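# Stand drill bit and palette knife in wooden rack

## Task

Put the drill bit and the palette knife upright in the wooden rack, each in a separate pocket and resting on that pocket's bottom, with the orientation shown in the reference image named manual. Each tool is judged on its own, and nothing may end up tipped over.

## Robot and tools

Robot: a single six-joint arm with a two-finger gripper, built with cheap, weak drives that have some play. Its base sits at (0, 0, +0.123) m in the scene frame, tilted by quat_wxyz (+0.914, +0.404, +0.005, -0.035). A camera stand is fixed to the floor next to the table.

Frame: all hand poses, velocities and targets use the scene frame. Its origin is on the tabletop below the base, +z is up, and +y is to the left when facing along +x. Printed hand pose may be off by a few centimetres, more at long reach.

Gripper: the fingers point along the gripper's +z and open and close along its y. end_effector_position is the point between the pads when they are closed. Fingertips extend about 19 mm past it when closed and 6 mm when fully open. A block about 10 cm off the wrist 3 axis sticks out toward the gripper's +x and rotates with it, so watch its clearance.

Joint order, everywhere: shoulder pan, shoulder lift, elbow, wrist 1, wrist 2, wrist 3. Stated ranges in rad: elbow -3.142 to 3.142; the other five -6.283 to 6.283.

Row format, used by both execute_actions and move: 9 numbers, each in [-1, 1].
- First six: joint offsets in the order above, scaled so that 1.0 = 2.222 rad. They are offsets from the Joint targets as they stood when the action or move began, not from the previous row, so sending the same offset again moves the joint further.
- Seventh, gripper position: an absolute setting. +1 is fully open (85 mm), about -0.8 is where the pads touch, and -1 keeps closing until something blocks it.
- Eighth, force_limit: an absolute setting; higher means a harder grip.
- Ninth, speed: an absolute setting; finger speed is about 20 mm/s at -1, 85 at 0 and 150 at +1.
Force_limit and speed both begin at +1. To leave the gripper alone, repeat the last three numbers you sent, since a 0 is itself a command. New force_limit or speed only take effect after the position number changes by at least 0.01.

execute_actions(actions, cameras): actions is a list of actions. Each action is a table of up to 15 rows, one per 1/30 s step; a short table keeps its last row for the remaining steps. An action is rejected if it would push a joint more than 0.010 rad past its range. cameras is a list of names, ["all"], or []. By default images come only when actions is empty.

move(target, speed, blend, stop_force, zero, blocking, cameras): target is either one row or a list of up to 15 rows. Every row's offsets count from the Joint targets at the start of the call, not from the row before. All joints move together, so the hand follows a curve.
- speed: the peak rate in rad/s of the joint with the longest way to go, from 0.01 to 3.14, default 0.5. Give one number, or one per target.
- blend: the corner rounding in rad for a list, default 0, which means stopping at each point.
- stop_force: 3 to 120 N. The path ends when the wrist sensor feels that much resistance to the motion, counted from the zero. Use it with a low speed to feel for contact. Leave it out when moving away from a surface you are pressing on.
- zero: true (the default) re-zeroes the sensor first.
- blocking=false returns after about 0.5 s while the motion continues; it cannot be combined with stop_force.
The result has a move: line: done (at rest within 0.01 rad of the target), off_target, moving, held or fault, and may add limits=held. Neither done nor off_target tells you whether there is contact.

wait(seconds 0 to 10, cameras): the arm keeps its last command while time runs. stop(cameras): brakes the running move. zoom_image(camera, region [x0, y0, x1, y1] in pixels, at most 504 by 504): a closer look at that camera's newest image. show_instructions(): shows the reference image. zero_wrist_force(): makes the current wrist reading the new zero. finished_scene(scene): ends the current scene; pass that scene's number, which appears at the end of every result.

Result lines:
- end_effector_position (m), end_effector_quat_wxyz, and velocities (m/s, rad/s).
- Joint positions, velocities and torques (rad, rad/s, N m). Torques include the arm's own weight and are offset and noisy.
- Joint targets: the base that your next offsets count from.
- Wrist force and Wrist torque, given along the hand's own axes, plus a peak line.
- object_status: 0 moving; 1 blocked while opening; 2 blocked while closing, which is what a good grip reads; 3 reached the requested position or closed fully.
- position_measured: counts, not mm. 3 is open, about 78 is 60 mm, 130 is 40 mm, 180 is 20 mm, 230 is closed.
- "joint sent to its limit", "joint command not followed" (the clearance check changed targets), MOTOR HOT, and fault lines.

Cameras: cam_head_left, cam_head_right, cam_high, cam_low, cam_wrist, each 672x504. The calibration is given in OpenCV convention, but fixed cameras may have shifted a few mm or degrees. The wrist camera image can lag behind while the arm moves.

Motion: joint targets change at most 2.43 rad/s. The arm trails its commands by about 0.09 to 0.22 s and can overshoot fast stops. A result may return before a large move is finished.

Avoid:
- Faults: outside force of about 150 N on any part, or contact torque at a joint's limit (101, 102, 82.5, 15.9, 15.2, 16.2 N m in joint order), stops the arm for 10 s. The wrists can push only about 14 N m beyond their own load. The arm is stiff, so aiming even slightly past a firm contact can fault it; approach surfaces slowly.
- Handling: do not drop parts, release them while they are moving, slam into things, or squeeze hard on a part that is still resting on something.
- Table: anything left off the table fails the task.
- Heat: holding a load or pushing for a long time heats the motors, and at 85 °C the brakes lock for 30 to 60 s.
- Disturbances: loose objects may get nudged now and then. Check that every tool is still in place and not tipped over before you finish.

Each tool is called after ">>>" as name(argument=value, ...) on one line, values as JSON.

Reference images:

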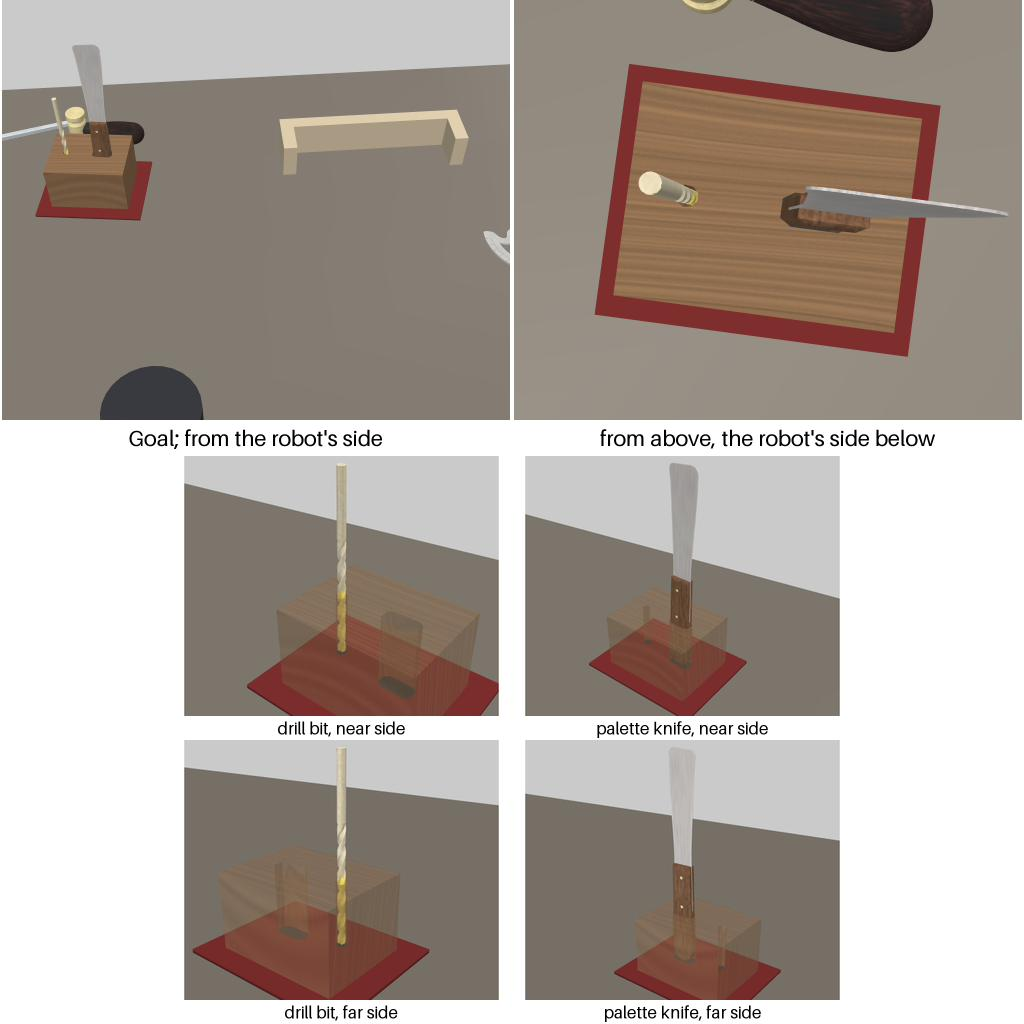

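## Session

>>> execute_actions(actions=[])

Scene clock: 0.00 s.
end_effector_position=(+0.4183, +0.1308, +0.1645) position_measured=3 object_status=3 end_effector_quat_wxyz=(+0.043, +0.948, -0.314, -0.007)
Joint positions: [0.459 -0.871 2.021 -2.202 -2.359 -1.882]
Joint velocities: within noise
Joint torques (N m): no reading
Wrist force (N): no reading
Wrist torque (N m): no reading
Wrist force, peak (N): no reading
Joint targets: [0.459 -0.871 2.021 -2.202 -2.359 -1.882]
Tool commands: gripper/position=+1.0 gripper/force_limit=+1.0 gripper/speed=+1.0

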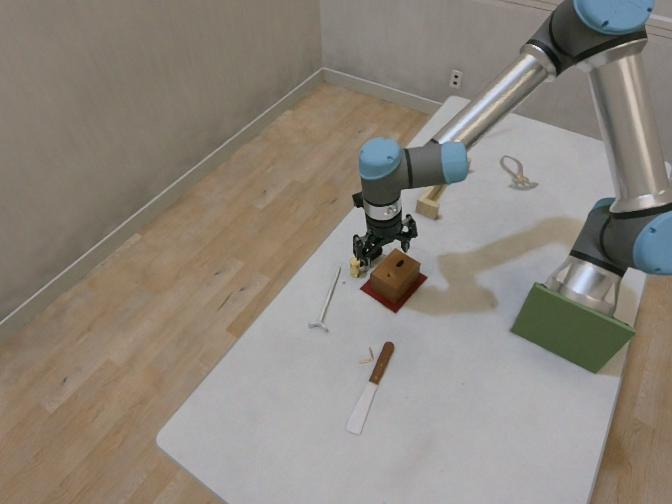

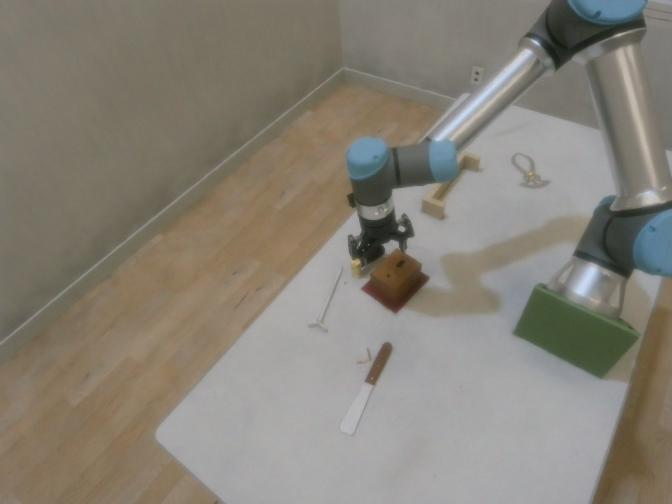

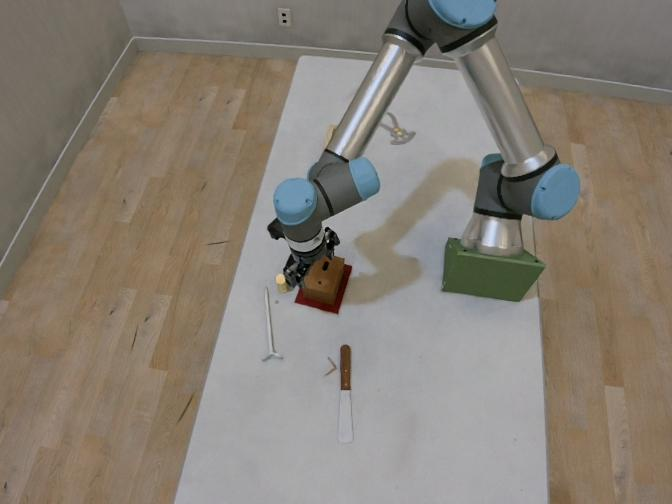

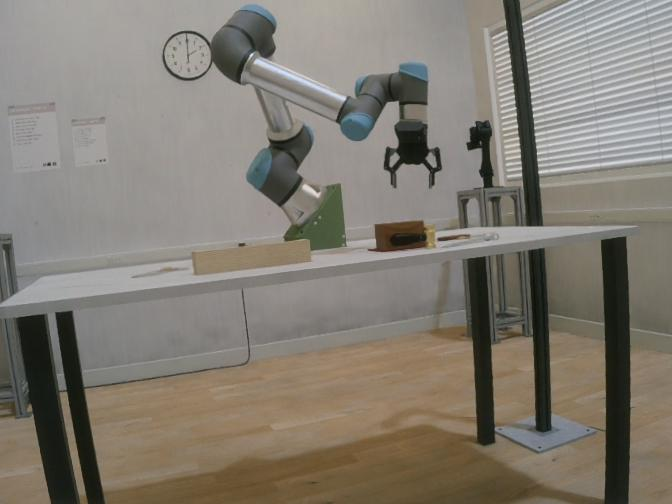

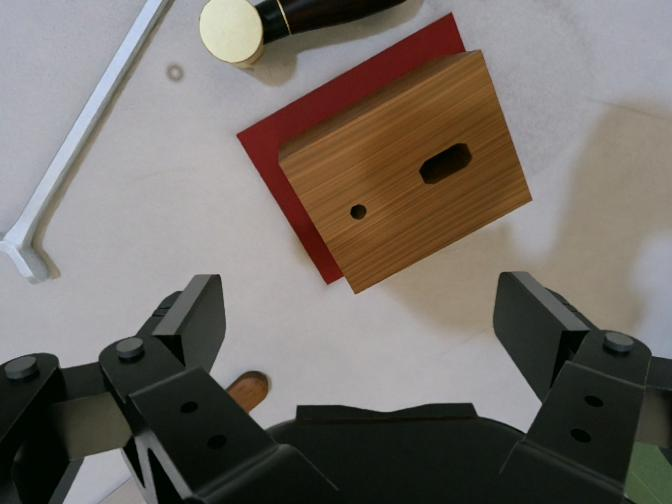

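>>> zoom_image(camera="cam_high", region=[230, 230, 400, 460])

>>> zoom_image(camera="cam_head_left", region=[290, 230, 450, 450])

>>> zoom_image(camera="cam_wrist", region=[200, 0, 560, 320])

>>> zoom_image(camera="cam_high", region=[300, 330, 380, 450])

Scaled by 2.191 from the camera's 672x504 image, which has a finer 960x720 frame.

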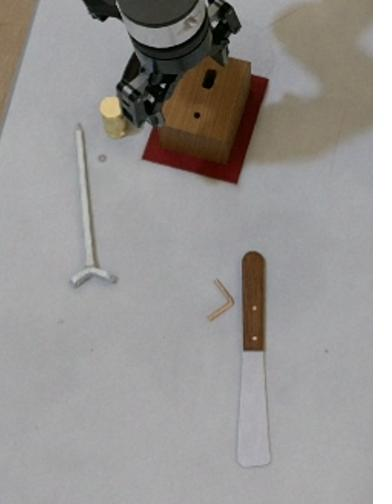

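Scaled by 2.291 from the camera's 672x504 image, which has a finer 960x720 frame.

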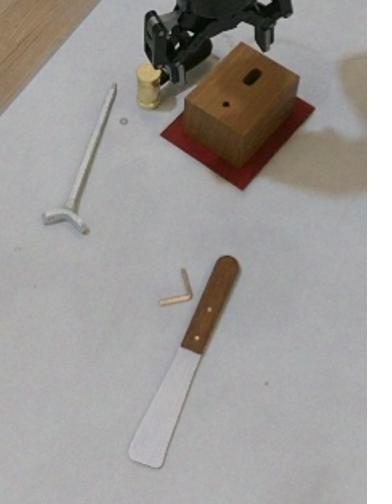

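Scaled by 1.400 from the camera's 672x504 image, which has a finer 960x720 frame.

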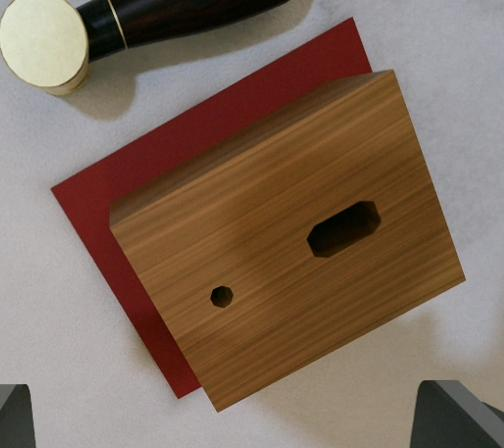

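Scaled by 4.200 from the camera's 672x504 image, which has a finer 960x720 frame.

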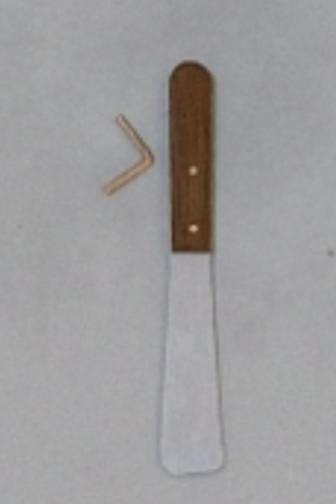

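>>> zoom_image(camera="cam_high", region=[170, 40, 560, 330])

>>> zoom_image(camera="cam_high", region=[170, 300, 560, 504])

>>> zoom_image(camera="cam_low", region=[0, 200, 336, 340])

>>> zoom_image(camera="cam_low", region=[320, 180, 656, 320])

>>> zoom_image(camera="cam_head_left", region=[380, 80, 672, 300])

Scaled by 1.292 from the camera's 672x504 image, which has a finer 960x720 frame.

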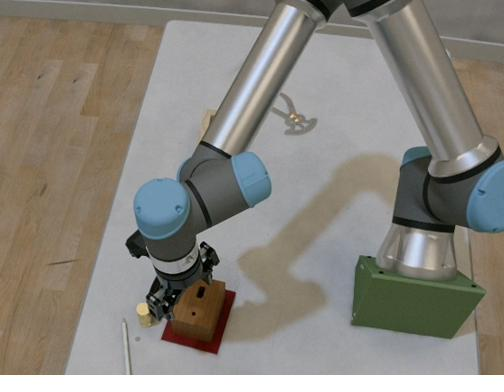

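Scaled by 1.292 from the camera's 672x504 image, which has a finer 960x720 frame.

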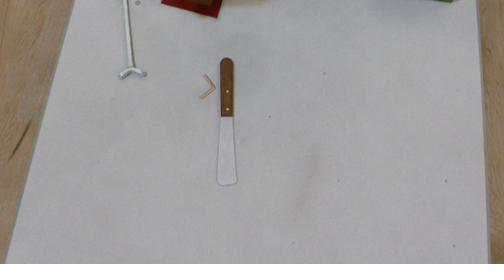

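Scaled by 1.500 from the camera's 672x504 image, which has a finer 960x720 frame.

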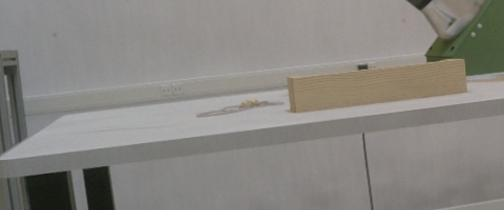

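Scaled by 1.500 from the camera's 672x504 image, which has a finer 960x720 frame.

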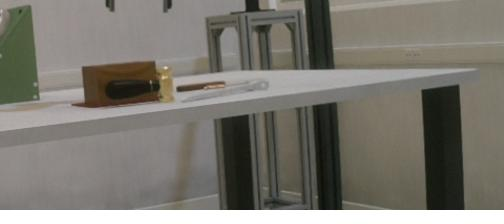

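Scaled by 1.726 from the camera's 672x504 image, which has a finer 960x720 frame.

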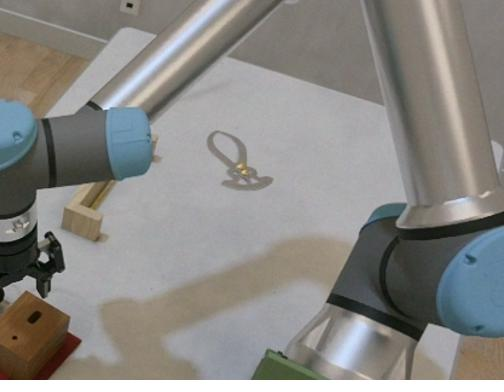

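>>> zoom_image(camera="cam_head_left", region=[400, 130, 500, 230])

>>> zoom_image(camera="cam_head_right", region=[400, 130, 500, 230])

>>> zoom_image(camera="cam_low", region=[180, 220, 330, 290])

>>> zoom_image(camera="cam_high", region=[290, 100, 430, 200])

Scaled by 5.040 from the camera's 672x504 image, which has a finer 960x720 frame.

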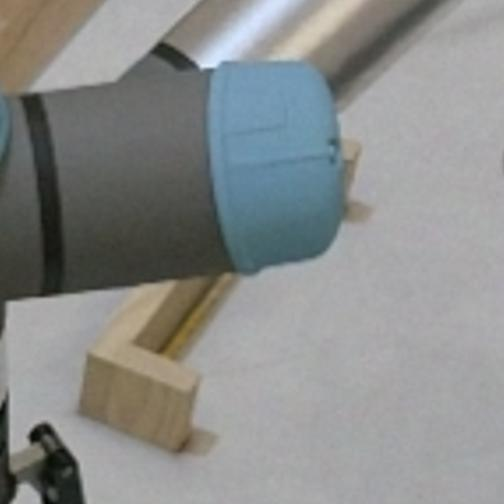

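Scaled by 5.040 from the camera's 672x504 image, which has a finer 960x720 frame.

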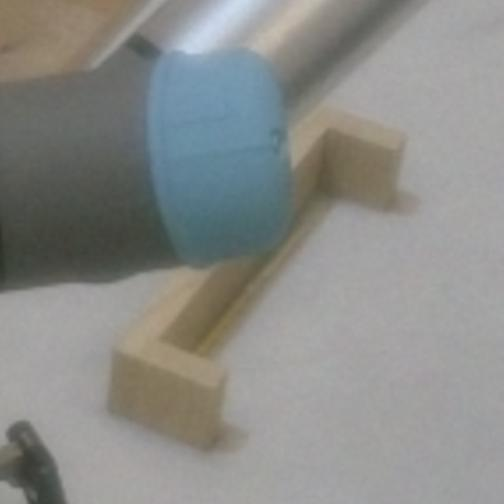

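Scaled by 3.360 from the camera's 672x504 image, which has a finer 960x720 frame.

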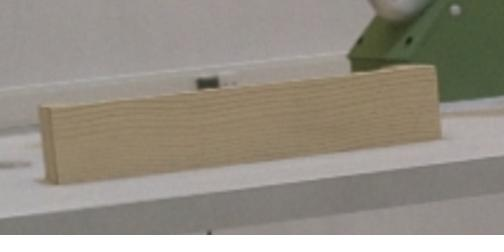

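Scaled by 3.600 from the camera's 672x504 image, which has a finer 960x720 frame.

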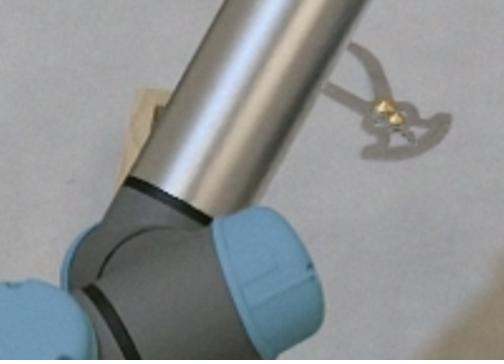

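>>> move(target=[-0.2736, -0.3588, -0.0788, 0.1076, -0.0099, -0.003, 1, 1, 1], speed=1.0, cameras=["cam_wrist", "cam_high", "cam_head_left", "cam_head_right"])

Scene clock: 308.57 s.
end_effector_position=(+0.4498, -0.3803, +0.2596) position_measured=3 object_status=3 end_effector_quat_wxyz=(+0.000, +0.707, -0.707, +0.000)
Joint positions: [-0.149 -1.668 1.846 -1.963 -2.381 -1.889]
Joint torques (N m): [15.72 -31.67 -2.96 -4.48 1.43 0.02]
Wrist force (N): [-0.2 0.3 -0.3]
Wrist torque (N m): [0.03 -0.04 -0.02]
Wrist force, peak (N): [6.9 1.9 -1.0]
Joint targets: [-0.149 -1.669 1.846 -1.963 -2.381 -1.889]
move: done
camera_calibration:
cam_wrist: T_world_to_cam=[[-0.999901, 0.00971223, 0.0101724, 0.461488], [0.0126793, 0.93548, 0.353153, 0.274481], [-0.00608621, 0.353247, -0.93551, 0.509498], [0, 0, 0, 1]] pos_world=[0.461063, -0.441232, 0.375013]
Images, in order (width x height): cam_head_left 672x504, cam_head_right 672x504, cam_high 672x504, cam_wrist 672x504.

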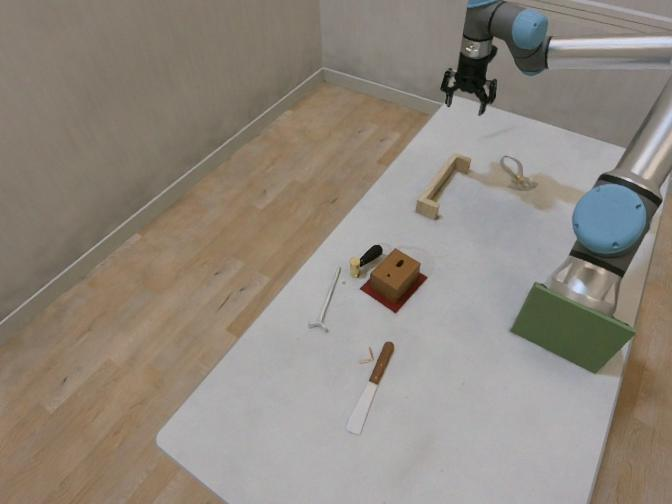

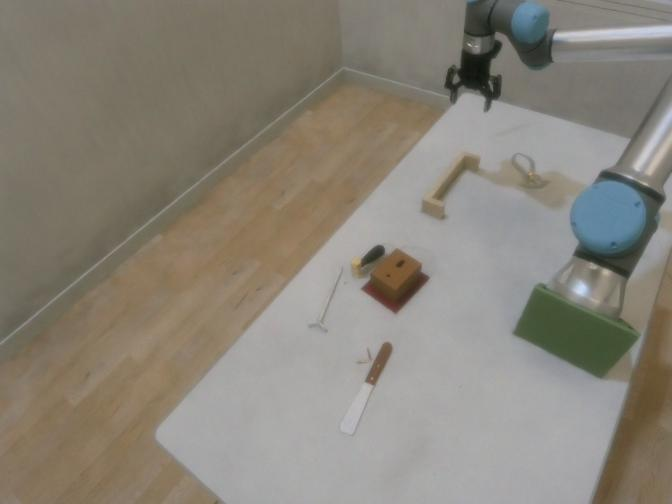

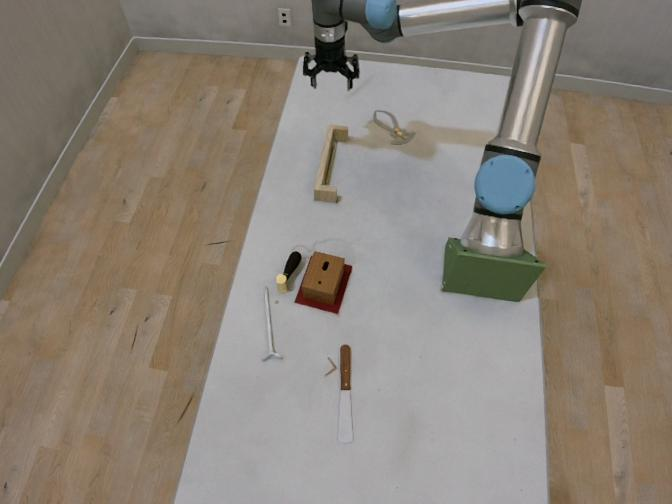

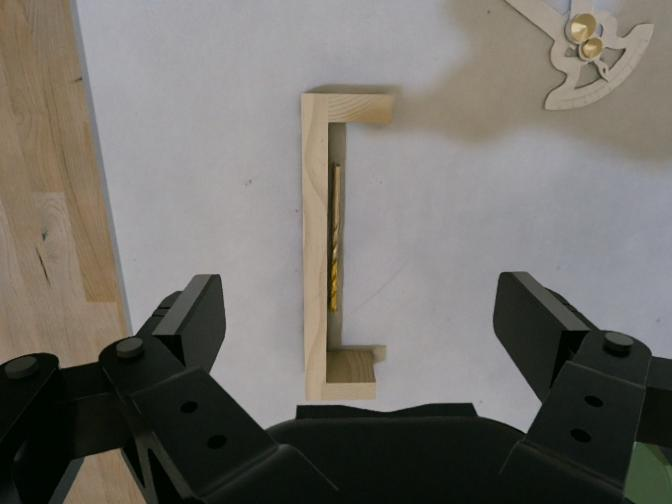

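>>> zoom_image(camera="cam_wrist", region=[270, 70, 420, 240])

>>> zoom_image(camera="cam_wrist", region=[270, 230, 420, 410])

>>> zoom_image(camera="cam_high", region=[290, 110, 370, 210])

>>> zoom_image(camera="cam_head_left", region=[405, 140, 485, 230])

Scaled by 2.965 from the camera's 672x504 image, which has a finer 960x720 frame.

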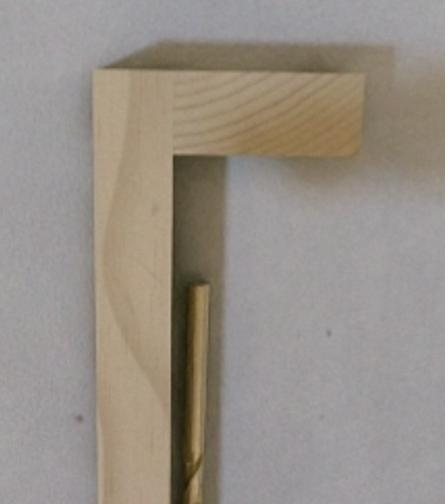

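Scaled by 2.800 from the camera's 672x504 image, which has a finer 960x720 frame.

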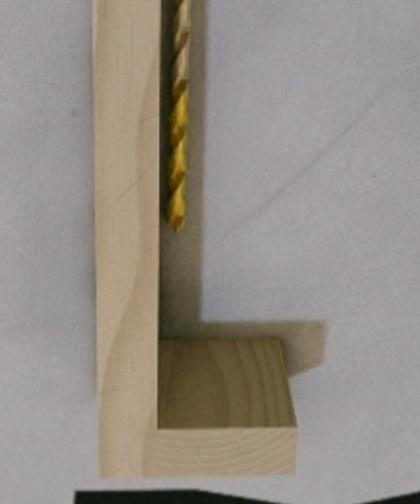

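Scaled by 5.040 from the camera's 672x504 image, which has a finer 960x720 frame.

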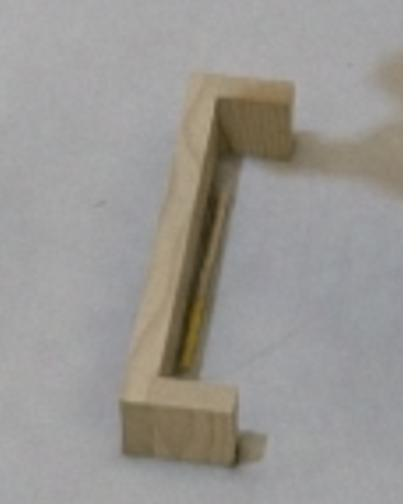

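Scaled by 5.600 from the camera's 672x504 image, which has a finer 960x720 frame.

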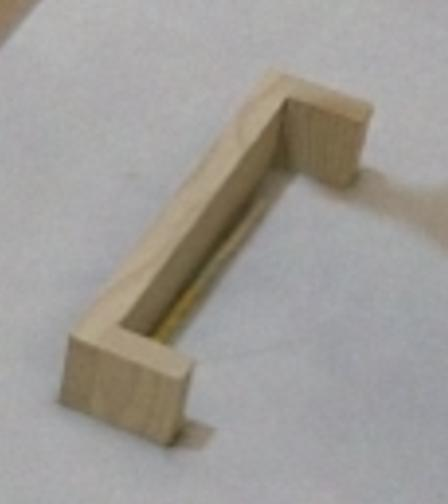

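>>> move(target=[-0.0966, 0.0868, 0.1143, -0.2914, 0.0302, -0.118, -0.85, -1, 0], speed=0.8, cameras=["cam_wrist", "cam_head_right"])

Scene clock: 488.40 s.
end_effector_position=(+0.4563, -0.3449, +0.0893) position_measured=231 object_status=3 end_effector_quat_wxyz=(+0.000, +0.699, -0.715, +0.000)
Joint positions: [-0.364 -1.476 2.1 -2.61 -2.314 -2.151]
Joint torques (N m): [40.01 -41.54 -15.07 -3.54 -1.56 -0.42]
Wrist force (N): [-0.3 0.1 0.1]
Wrist torque (N m): [0.01 0.03 0.06]
Wrist force, peak (N): [0.9 0.8 -3.1]
Joint targets: [-0.364 -1.476 2.100 -2.610 -2.314 -2.151]
move: done
camera_calibration:
cam_wrist: T_world_to_cam=[[-0.999373, 0.0336236, 0.0111202, 0.477266], [0.0353831, 0.934695, 0.353686, 0.290696], [0.00149822, 0.353858, -0.935298, 0.334368], [0, 0, 0, 1]] pos_world=[0.46618, -0.406078, 0.204611]
Images, in order (width x height): cam_head_right 672x504, cam_wrist 672x504.

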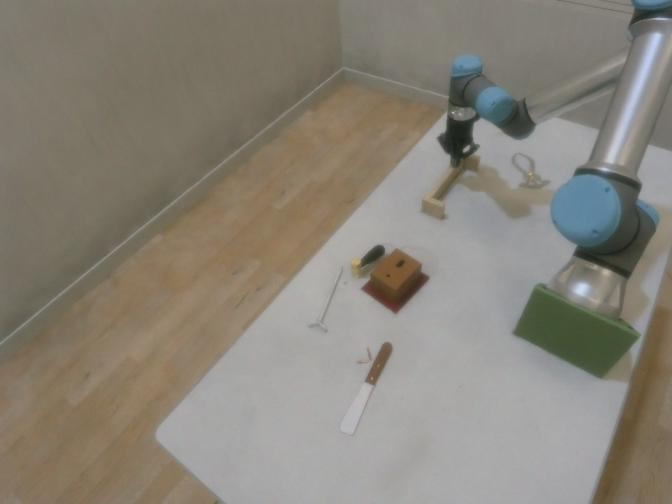

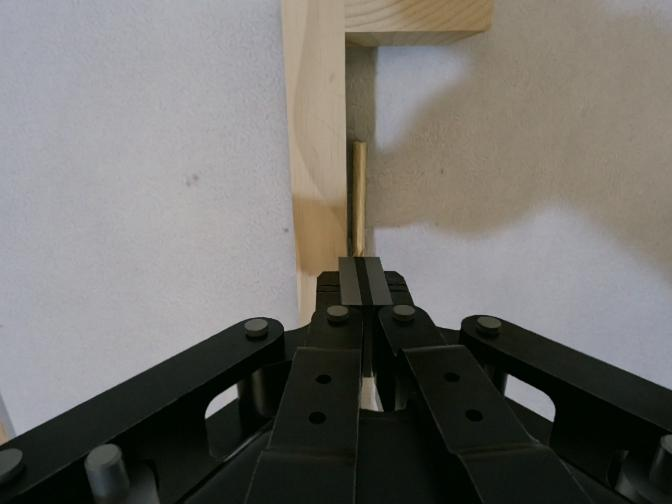

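>>> zoom_image(camera="cam_wrist", region=[280, 120, 450, 320])

Scaled by 2.520 from the camera's 672x504 image, which has a finer 960x720 frame.

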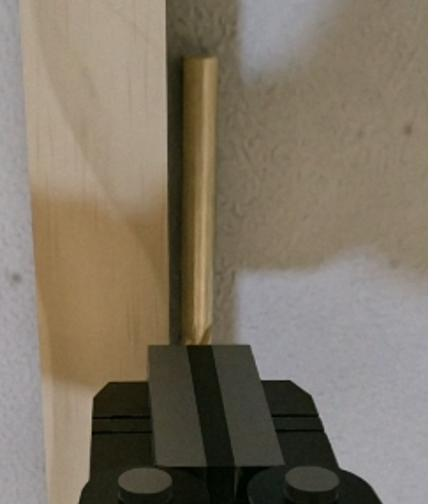

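>>> move(target=[-0.02646, 0.02044, 0.01663, -0.05857, 0.01126, -0.03205, -0.85, -1, 0], speed=0.15, stop_force=6, cameras=["cam_wrist"])

>>> zoom_image(camera="cam_wrist", region=[280, 150, 450, 320])

Scene clock: 569.77 s.
end_effector_position=(+0.4547, -0.3450, +0.0783) position_measured=231 object_status=3 end_effector_quat_wxyz=(+0.000, +0.699, -0.716, +0.000)
Joint positions: [-0.382 -1.462 2.112 -2.651 -2.306 -2.174]
Joint torques (N m): [38.56 -40.97 -16.88 -4.14 1.28 -0.9]
Wrist force (N): [0.2 0.1 -3.5]
Wrist torque (N m): [0.04 -0.01 0.08]
Wrist force, peak (N): [-3.9 6.7 -46.9]
Joint targets: [-0.382 -1.462 2.112 -2.651 -2.306 -2.174]
move: contact; the wrist 1 is farthest, 0.089 rad from its target
camera_calibration:
cam_wrist: T_world_to_cam=[[-0.999368, 0.0339277, 0.0105975, 0.475914], [0.0354823, 0.934651, 0.353791, 0.29462], [0.00209832, 0.353944, -0.935264, 0.323962], [0, 0, 0, 1]] pos_world=[0.464479, -0.406178, 0.193712]
Images, in order (width x height): cam_wrist 672x504.

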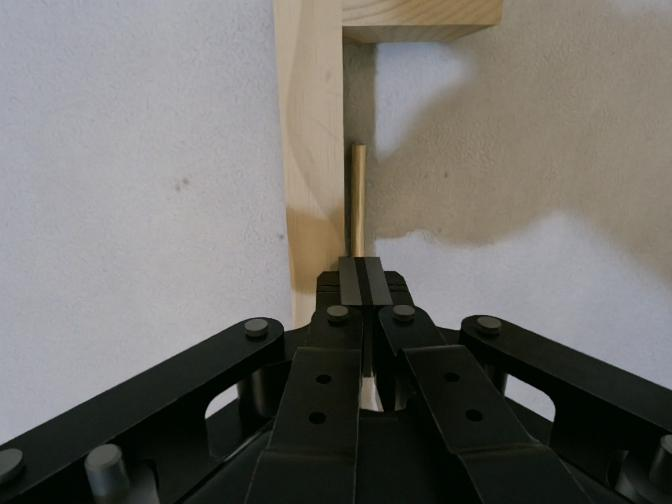

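Scaled by 2.965 from the camera's 672x504 image, which has a finer 960x720 frame.

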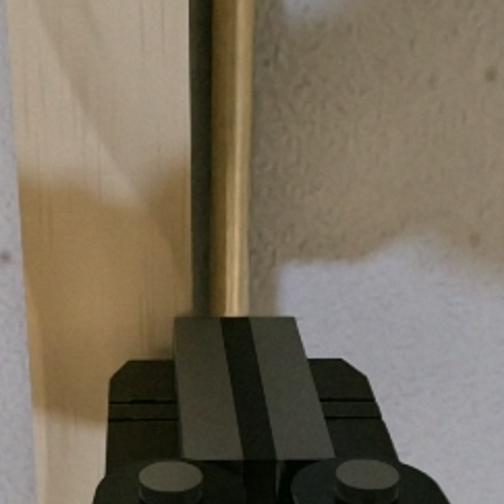

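>>> move(target=[[0.00199, -0.00924, 0.00382, 0.00659, -0.00099, 0.00253, -0.85, -1, 0], [-0.0182, 0.01409, 0.0112, -0.04035, 0.00771, -0.0218, -0.85, -1, 0]], speed=0.2, cameras=["cam_wrist"])

>>> zoom_image(camera="cam_wrist", region=[280, 150, 450, 320])

Scene clock: 635.67 s.
end_effector_position=(+0.4509, -0.3457, +0.0701) position_measured=231 object_status=3 end_effector_quat_wxyz=(-0.001, +0.698, -0.716, +0.003)
Joint positions: [-0.399 -1.456 2.13 -2.698 -2.299 -2.198]
Joint torques (N m): [20.63 -24.44 -7.62 -0.99 0 -0.04]
Wrist force (N): [-4.1 8.4 -42.8]
Wrist torque (N m): [0.30 0.00 -0.17]
Wrist force, peak (N): [-26.7 84.0 -139.5]
Joint targets: [-0.399 -1.456 2.130 -2.698 -2.299 -2.198]
Tool commands: gripper/position=-0.85098 gripper/force_limit=-1.0 gripper/speed=+0.003922
FORCE FAULT: contact force on the arm reached its limit, and the arm stopped for 10 seconds. The contact can be on any part of the arm, not only on its tool. That time counts as 20 of the actions that you can send in this scene. The arm's remaining commands of this call were not run. During the stop the arm's controller moved it back a little. The arm's target is now where it stood when the stop ended, not its last command. The arm accepts commands again.
move: fault; the wrist 1 is farthest, 0.043 rad from its target
camera_calibration:
cam_wrist: T_world_to_cam=[[-0.999345, 0.035802, 0.00528532, 0.473245], [0.0353834, 0.935933, 0.350396, 0.299085], [0.00759817, 0.350353, -0.936587, 0.312858], [0, 0, 0, 1]] pos_world=[0.459975, -0.406478, 0.18572]
Images, in order (width x height): cam_wrist 672x504.

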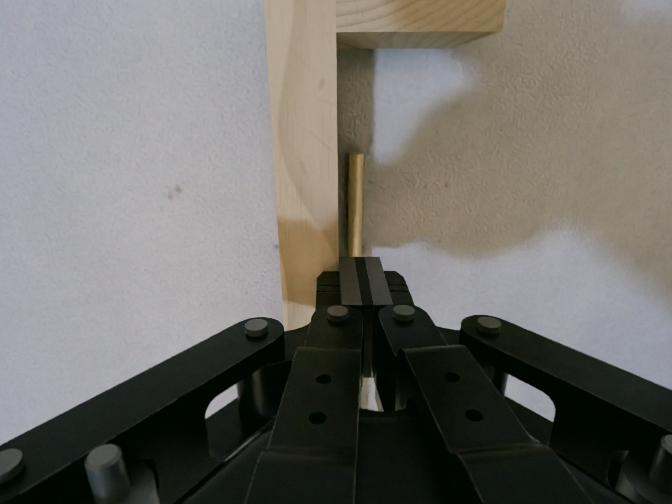

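Scaled by 2.965 from the camera's 672x504 image, which has a finer 960x720 frame.

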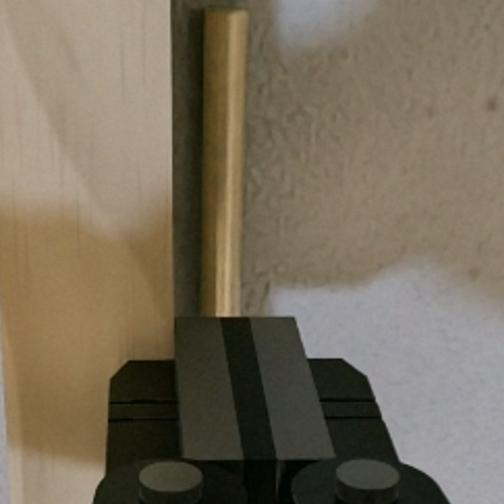

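>>> move(target=[[0.00808, -0.00933, -0.00295, 0.01878, -0.00348, 0.00974, -0.85, -1, 0], [0.00639, -0.01713, 0.00254, 0.02374, -0.00257, 0.71656, -0.85, -1, 0]], speed=[0.2, 1.2], blend=[0.01, 0], cameras=["cam_wrist", "cam_head_right"])

>>> zoom_image(camera="cam_wrist", region=[200, 100, 520, 330])

Scene clock: 849.57 s.
end_effector_position=(+0.4438, -0.3452, +0.0838) position_measured=231 object_status=3 end_effector_quat_wxyz=(+0.000, +0.012, +1.000, +0.001) end_effector_velocity=(+0.000, +0.000, +0.000) end_effector_angular_velocity=(+0.001, -0.001, -0.004)
Joint positions: [-0.385 -1.494 2.135 -2.645 -2.305 -0.606]
Joint velocities: [0 0 0 0 0.001 0.005]
Joint torques (N m): [10.1 -35.47 -3.38 -0.4 1.22 1.05]
Wrist force (N): [0.8 1.1 -0.8]
Wrist torque (N m): [0.11 -0.14 -0.04]
Wrist force, peak (N): [-3.8 8.0 -42.2]
Joint targets: [-0.385 -1.494 2.135 -2.645 -2.305 -0.606]
move: done
camera_calibration:
cam_wrist: T_world_to_cam=[[0.0338377, 0.999352, 0.0122426, 0.339565], [0.934945, -0.0359809, 0.352963, -0.440824], [0.353175, -0.000497329, -0.935557, 0.0510616], [0, 0, 0, 1]] pos_world=[0.382623, -0.355181, 0.199209]
Images, in order (width x height): cam_head_right 672x504, cam_wrist 672x504.

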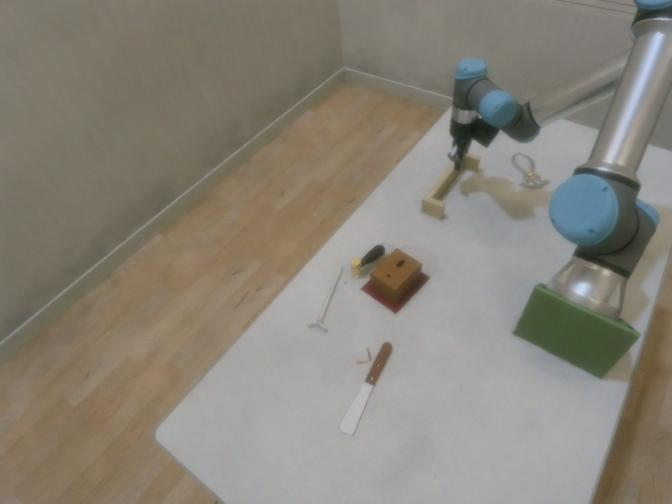

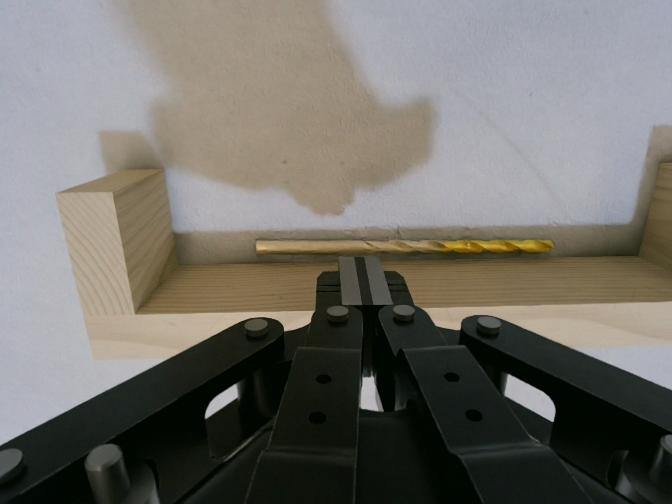

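Scaled by 1.575 from the camera's 672x504 image, which has a finer 960x720 frame.

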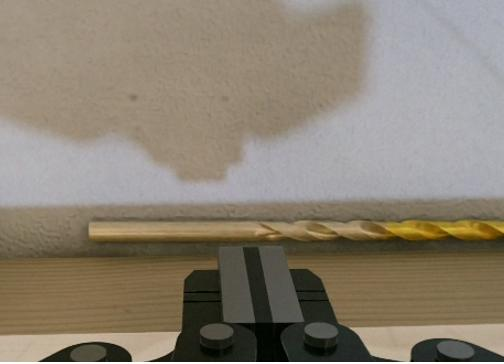

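>>> move(target=[[-0.02816, 0.03844, 0.00657, -0.06751, 0.01224, -0.03388, -0.85, -1, 0], [-0.03403, 0.04607, 0.00785, -0.08087, 0.01496, -0.04074, -0.85, -1, 0]], speed=[0.07, 0.025], stop_force=5, blend=[0.005, 0], cameras=["cam_wrist"])

>>> zoom_image(camera="cam_wrist", region=[200, 100, 520, 330])

Scene clock: 940.00 s.
end_effector_position=(+0.4468, -0.3450, +0.0392) position_measured=231 object_status=3 end_effector_quat_wxyz=(+0.000, +0.012, +1.000, +0.000)
Joint positions: [-0.448 -1.408 2.15 -2.796 -2.277 -0.682]
Joint torques (N m): [39.24 -42.35 -16 0.42 -1.35 1.1]
Wrist force (N): [2.4 1.5 -7.2]
Wrist torque (N m): [0.04 -0.21 0.04]
Wrist force, peak (N): [7.3 3.0 -14.7]
Joint targets: [-0.448 -1.408 2.150 -2.796 -2.277 -0.682]
move: contact; path passed 0 of 2 targets; the wrist 1 is farthest, 0.028 rad from its target
camera_calibration:
cam_wrist: T_world_to_cam=[[0.0338619, 0.999359, 0.011614, 0.3399], [0.934911, -0.0357814, 0.353075, -0.427778], [0.353264, -0.00109774, -0.935523, 0.00793134], [0, 0, 0, 1]] pos_world=[0.385623, -0.35498, 0.15451]
Images, in order (width x height): cam_wrist 672x504.

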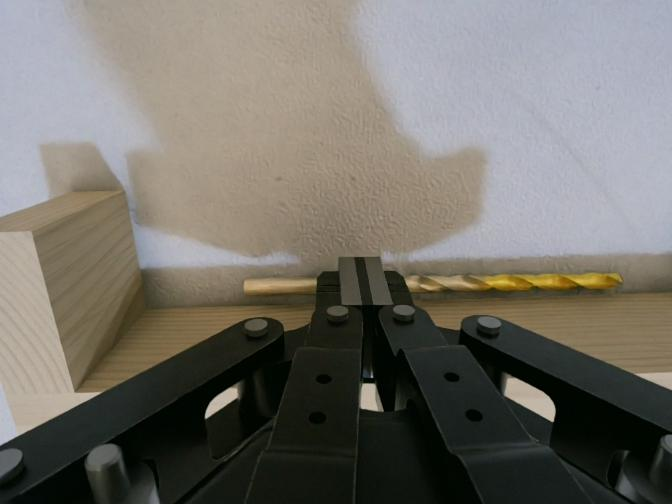

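Scaled by 1.575 from the camera's 672x504 image, which has a finer 960x720 frame.

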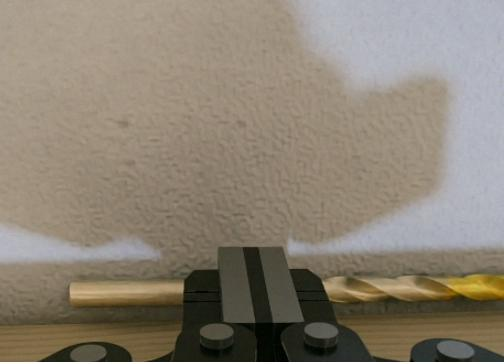

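>>> move(target=[[-0.00597, -0.00952, 0.01251, -0.00735, 0.00288, -0.0068, -0.85, -1, 0], [0.00054, -0.018, 0.01109, 0.00749, -0.00013, 0.00083, -0.85, -1, 0]], speed=[0.03, 0.1], cameras=["cam_wrist"])

>>> zoom_image(camera="cam_wrist", region=[200, 150, 520, 340])

Scene clock: 959.40 s.
end_effector_position=(+0.4357, -0.3453, +0.0489) position_measured=231 object_status=3 end_effector_quat_wxyz=(+0.000, +0.012, +1.000, +0.001)
Joint positions: [-0.447 -1.448 2.175 -2.779 -2.278 -0.68]
Joint torques (N m): [11.2 -13.61 -10.03 -5.17 1.39 -0.75]
Wrist force (N): [0.4 1.2 -0.9]
Wrist torque (N m): [0.13 -0.09 0.03]
Wrist force, peak (N): [2.3 1.4 -7.5]
Joint targets: [-0.447 -1.448 2.175 -2.780 -2.277 -0.681]
move: done
camera_calibration:
cam_wrist: T_world_to_cam=[[0.0340443, 0.999352, 0.0116917, 0.34028], [0.934826, -0.0359792, 0.353279, -0.420904], [0.353471, -0.00109743, -0.935445, 0.020837], [0, 0, 0, 1]] pos_world=[0.374522, -0.35518, 0.16421]
Images, in order (width x height): cam_wrist 672x504.

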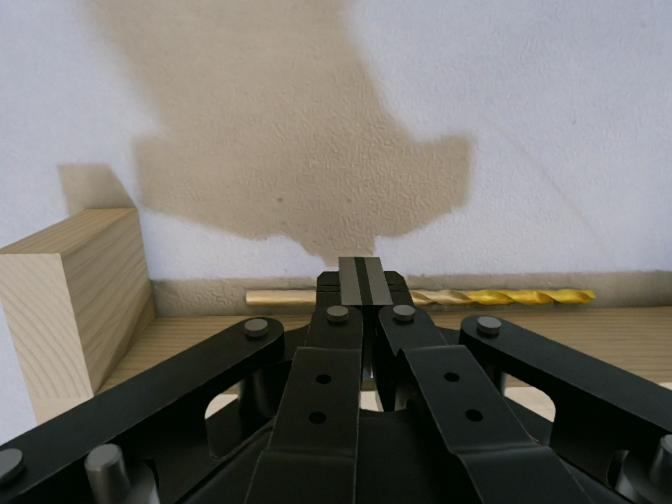

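Scaled by 1.575 from the camera's 672x504 image, which has a finer 960x720 frame.

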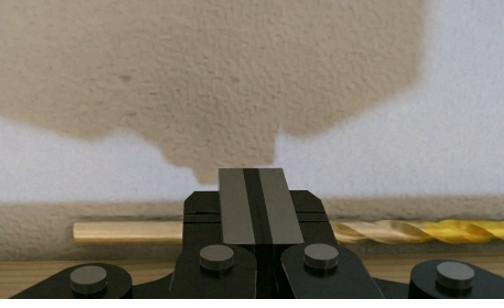

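>>> move(target=[-0.01679, -0.00125, 0.02768, -0.09366, 0.05234, -0.05119, -0.85, -1, 0], speed=0.25, cameras=["cam_wrist"])

>>> move(target=[-0.01108, 0.01442, 0.00241, -0.02522, 0.00512, -0.01297, -0.85, -1, 0], speed=0.025, stop_force=5, cameras=["cam_wrist"])

>>> zoom_image(camera="cam_wrist", region=[200, 150, 520, 340])

Scene clock: 1030.73 s.
end_effector_position=(+0.4461, -0.3441, +0.0455) position_measured=231 object_status=3 end_effector_quat_wxyz=(+0.069, +0.013, +0.998, +0.002)
Joint positions: [-0.484 -1.451 2.236 -2.988 -2.161 -0.794]
Joint torques (N m): [38 -39.32 -14.83 -0.63 -0.84 0.46]
Wrist force (N): [0.7 0.8 -1.2]
Wrist torque (N m): [0.10 -0.13 0.07]
Wrist force, peak (N): [0.6 1.5 -1.3]
Joint targets: [-0.484 -1.451 2.236 -2.988 -2.161 -0.794]
move: done
camera_calibration:
cam_wrist: T_world_to_cam=[[0.0342567, 0.999259, 0.0175591, 0.338404], [0.877151, -0.0384819, 0.47867, -0.410208], [0.478991, -0.000995633, -0.877819, -0.0445749], [0, 0, 0, 1]] pos_world=[0.369573, -0.353983, 0.151284]
Images, in order (width x height): cam_wrist 672x504.

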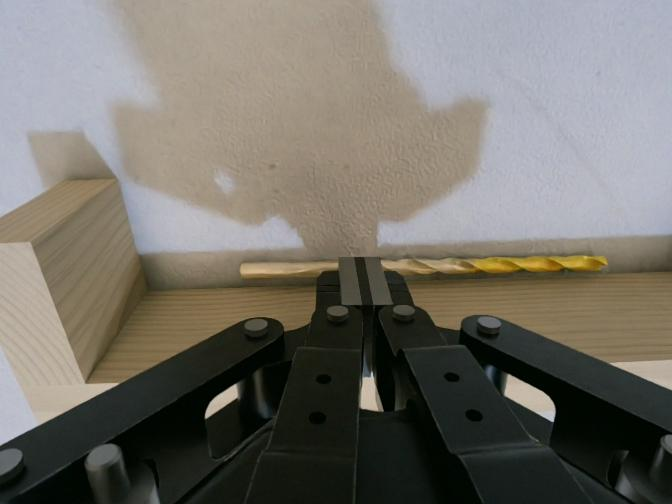

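Scene clock: 1033.70 s.
end_effector_position=(+0.4457, -0.3450, +0.0337) position_measured=231 object_status=3 end_effector_quat_wxyz=(+0.070, +0.012, +0.997, +0.000)
Joint positions: [-0.503 -1.426 2.24 -3.031 -2.152 -0.816]
Joint torques (N m): [37.58 -41.46 -12.41 0.11 -1.28 1.1]
Wrist force (N): [1.8 1.9 -7.7]
Wrist torque (N m): [0.09 -0.06 0.06]
Wrist force, peak (N): [3.5 3.3 -14.9]
Joint targets: [-0.503 -1.426 2.240 -3.031 -2.152 -0.816]
move: contact; the wrist 1 is farthest, 0.013 rad from its target
camera_calibration:
cam_wrist: T_world_to_cam=[[0.0332017, 0.999364, 0.0130293, 0.340176], [0.876796, -0.035382, 0.479558, -0.403175], [0.479714, -0.0044981, -0.877413, -0.0562123], [0, 0, 0, 1]] pos_world=[0.369174, -0.354477, 0.139592]
Images, in order (width x height): cam_wrist 672x504.

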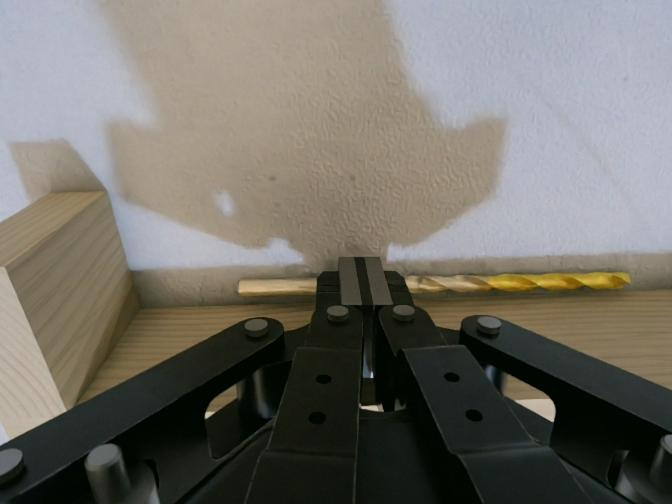

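Scaled by 1.575 from the camera's 672x504 image, which has a finer 960x720 frame.

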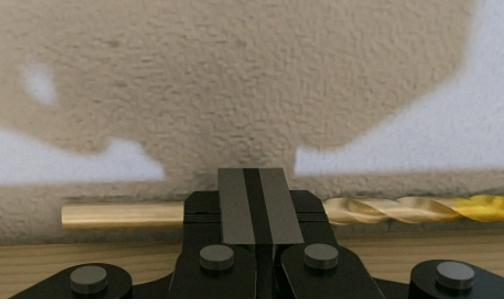

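>>> move(target=[[-0.00858, -0.01059, 0.01464, -0.00855, 0.00518, -0.00817, -0.85, -1, 0], [-0.00076, -0.02077, 0.01294, 0.00925, 0.00157, 0.00098, -0.85, -1, 0]], speed=[0.03, 0.1], cameras=["cam_wrist"])

>>> zoom_image(camera="cam_wrist", region=[200, 150, 520, 340])

Scene clock: 1066.37 s.
end_effector_position=(+0.4333, -0.3441, +0.0436) position_measured=231 object_status=3 end_effector_quat_wxyz=(+0.070, +0.013, +0.997, +0.002)
Joint positions: [-0.504 -1.472 2.269 -3.01 -2.149 -0.814]
Joint torques (N m): [8.82 -12.03 -7.74 -5.2 1.45 -1.02]
Wrist force (N): [0.8 1.0 -0.7]
Wrist torque (N m): [0.15 -0.16 0.00]
Wrist force, peak (N): [1.7 3.3 -12.4]
Joint targets: [-0.505 -1.472 2.269 -3.010 -2.149 -0.814]
move: done
camera_calibration:
cam_wrist: T_world_to_cam=[[0.0342139, 0.999266, 0.0172197, 0.338944], [0.876873, -0.038281, 0.479196, -0.397979], [0.479503, -0.00129565, -0.877539, -0.0404415], [0, 0, 0, 1]] pos_world=[0.356772, -0.353982, 0.149384]
Images, in order (width x height): cam_wrist 672x504.

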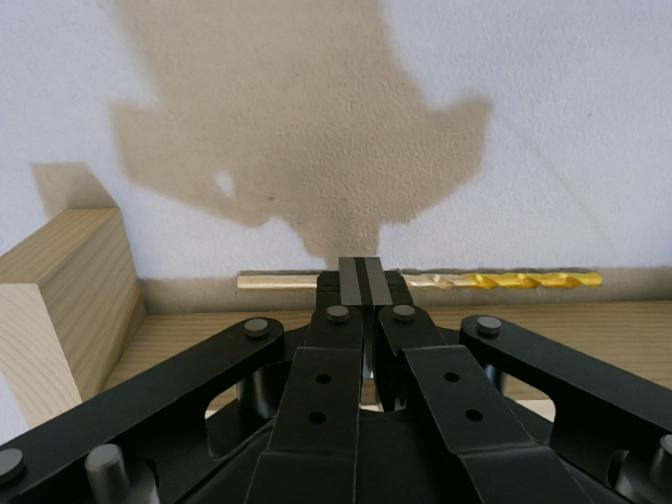

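Scaled by 1.575 from the camera's 672x504 image, which has a finer 960x720 frame.

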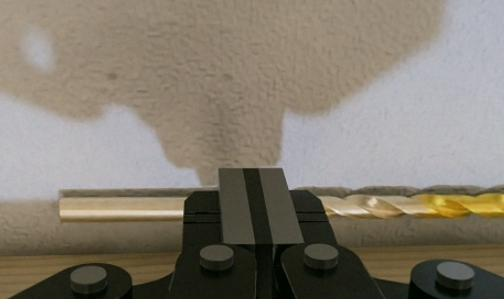

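>>> move(target=[[0.00449, 0.01583, -0.01357, -0.00113, -0.00304, 0.00302, -0.85, -1, 0], [-0.0004, 0.02219, -0.01251, -0.01226, -0.00078, -0.0027, -0.85, -1, 0]], speed=[0.08, 0.022], stop_force=5)

Scene clock: 1111.70 s.
end_effector_position=(+0.4458, -0.3449, +0.0341) position_measured=231 object_status=3 end_effector_quat_wxyz=(+0.070, +0.012, +0.997, +0.000)
Joint positions: [-0.503 -1.427 2.241 -3.031 -2.152 -0.817]
Joint torques (N m): [34.88 -40.06 -11.82 0.28 -1.37 1.18]
Wrist force (N): [0.6 2.2 -9.9]
Wrist torque (N m): [0.10 -0.05 -0.02]
Wrist force, peak (N): [0.4 3.1 -15.1]
Joint targets: [-0.503 -1.427 2.241 -3.031 -2.152 -0.817]
move: contact; path passed 1 of 2 targets


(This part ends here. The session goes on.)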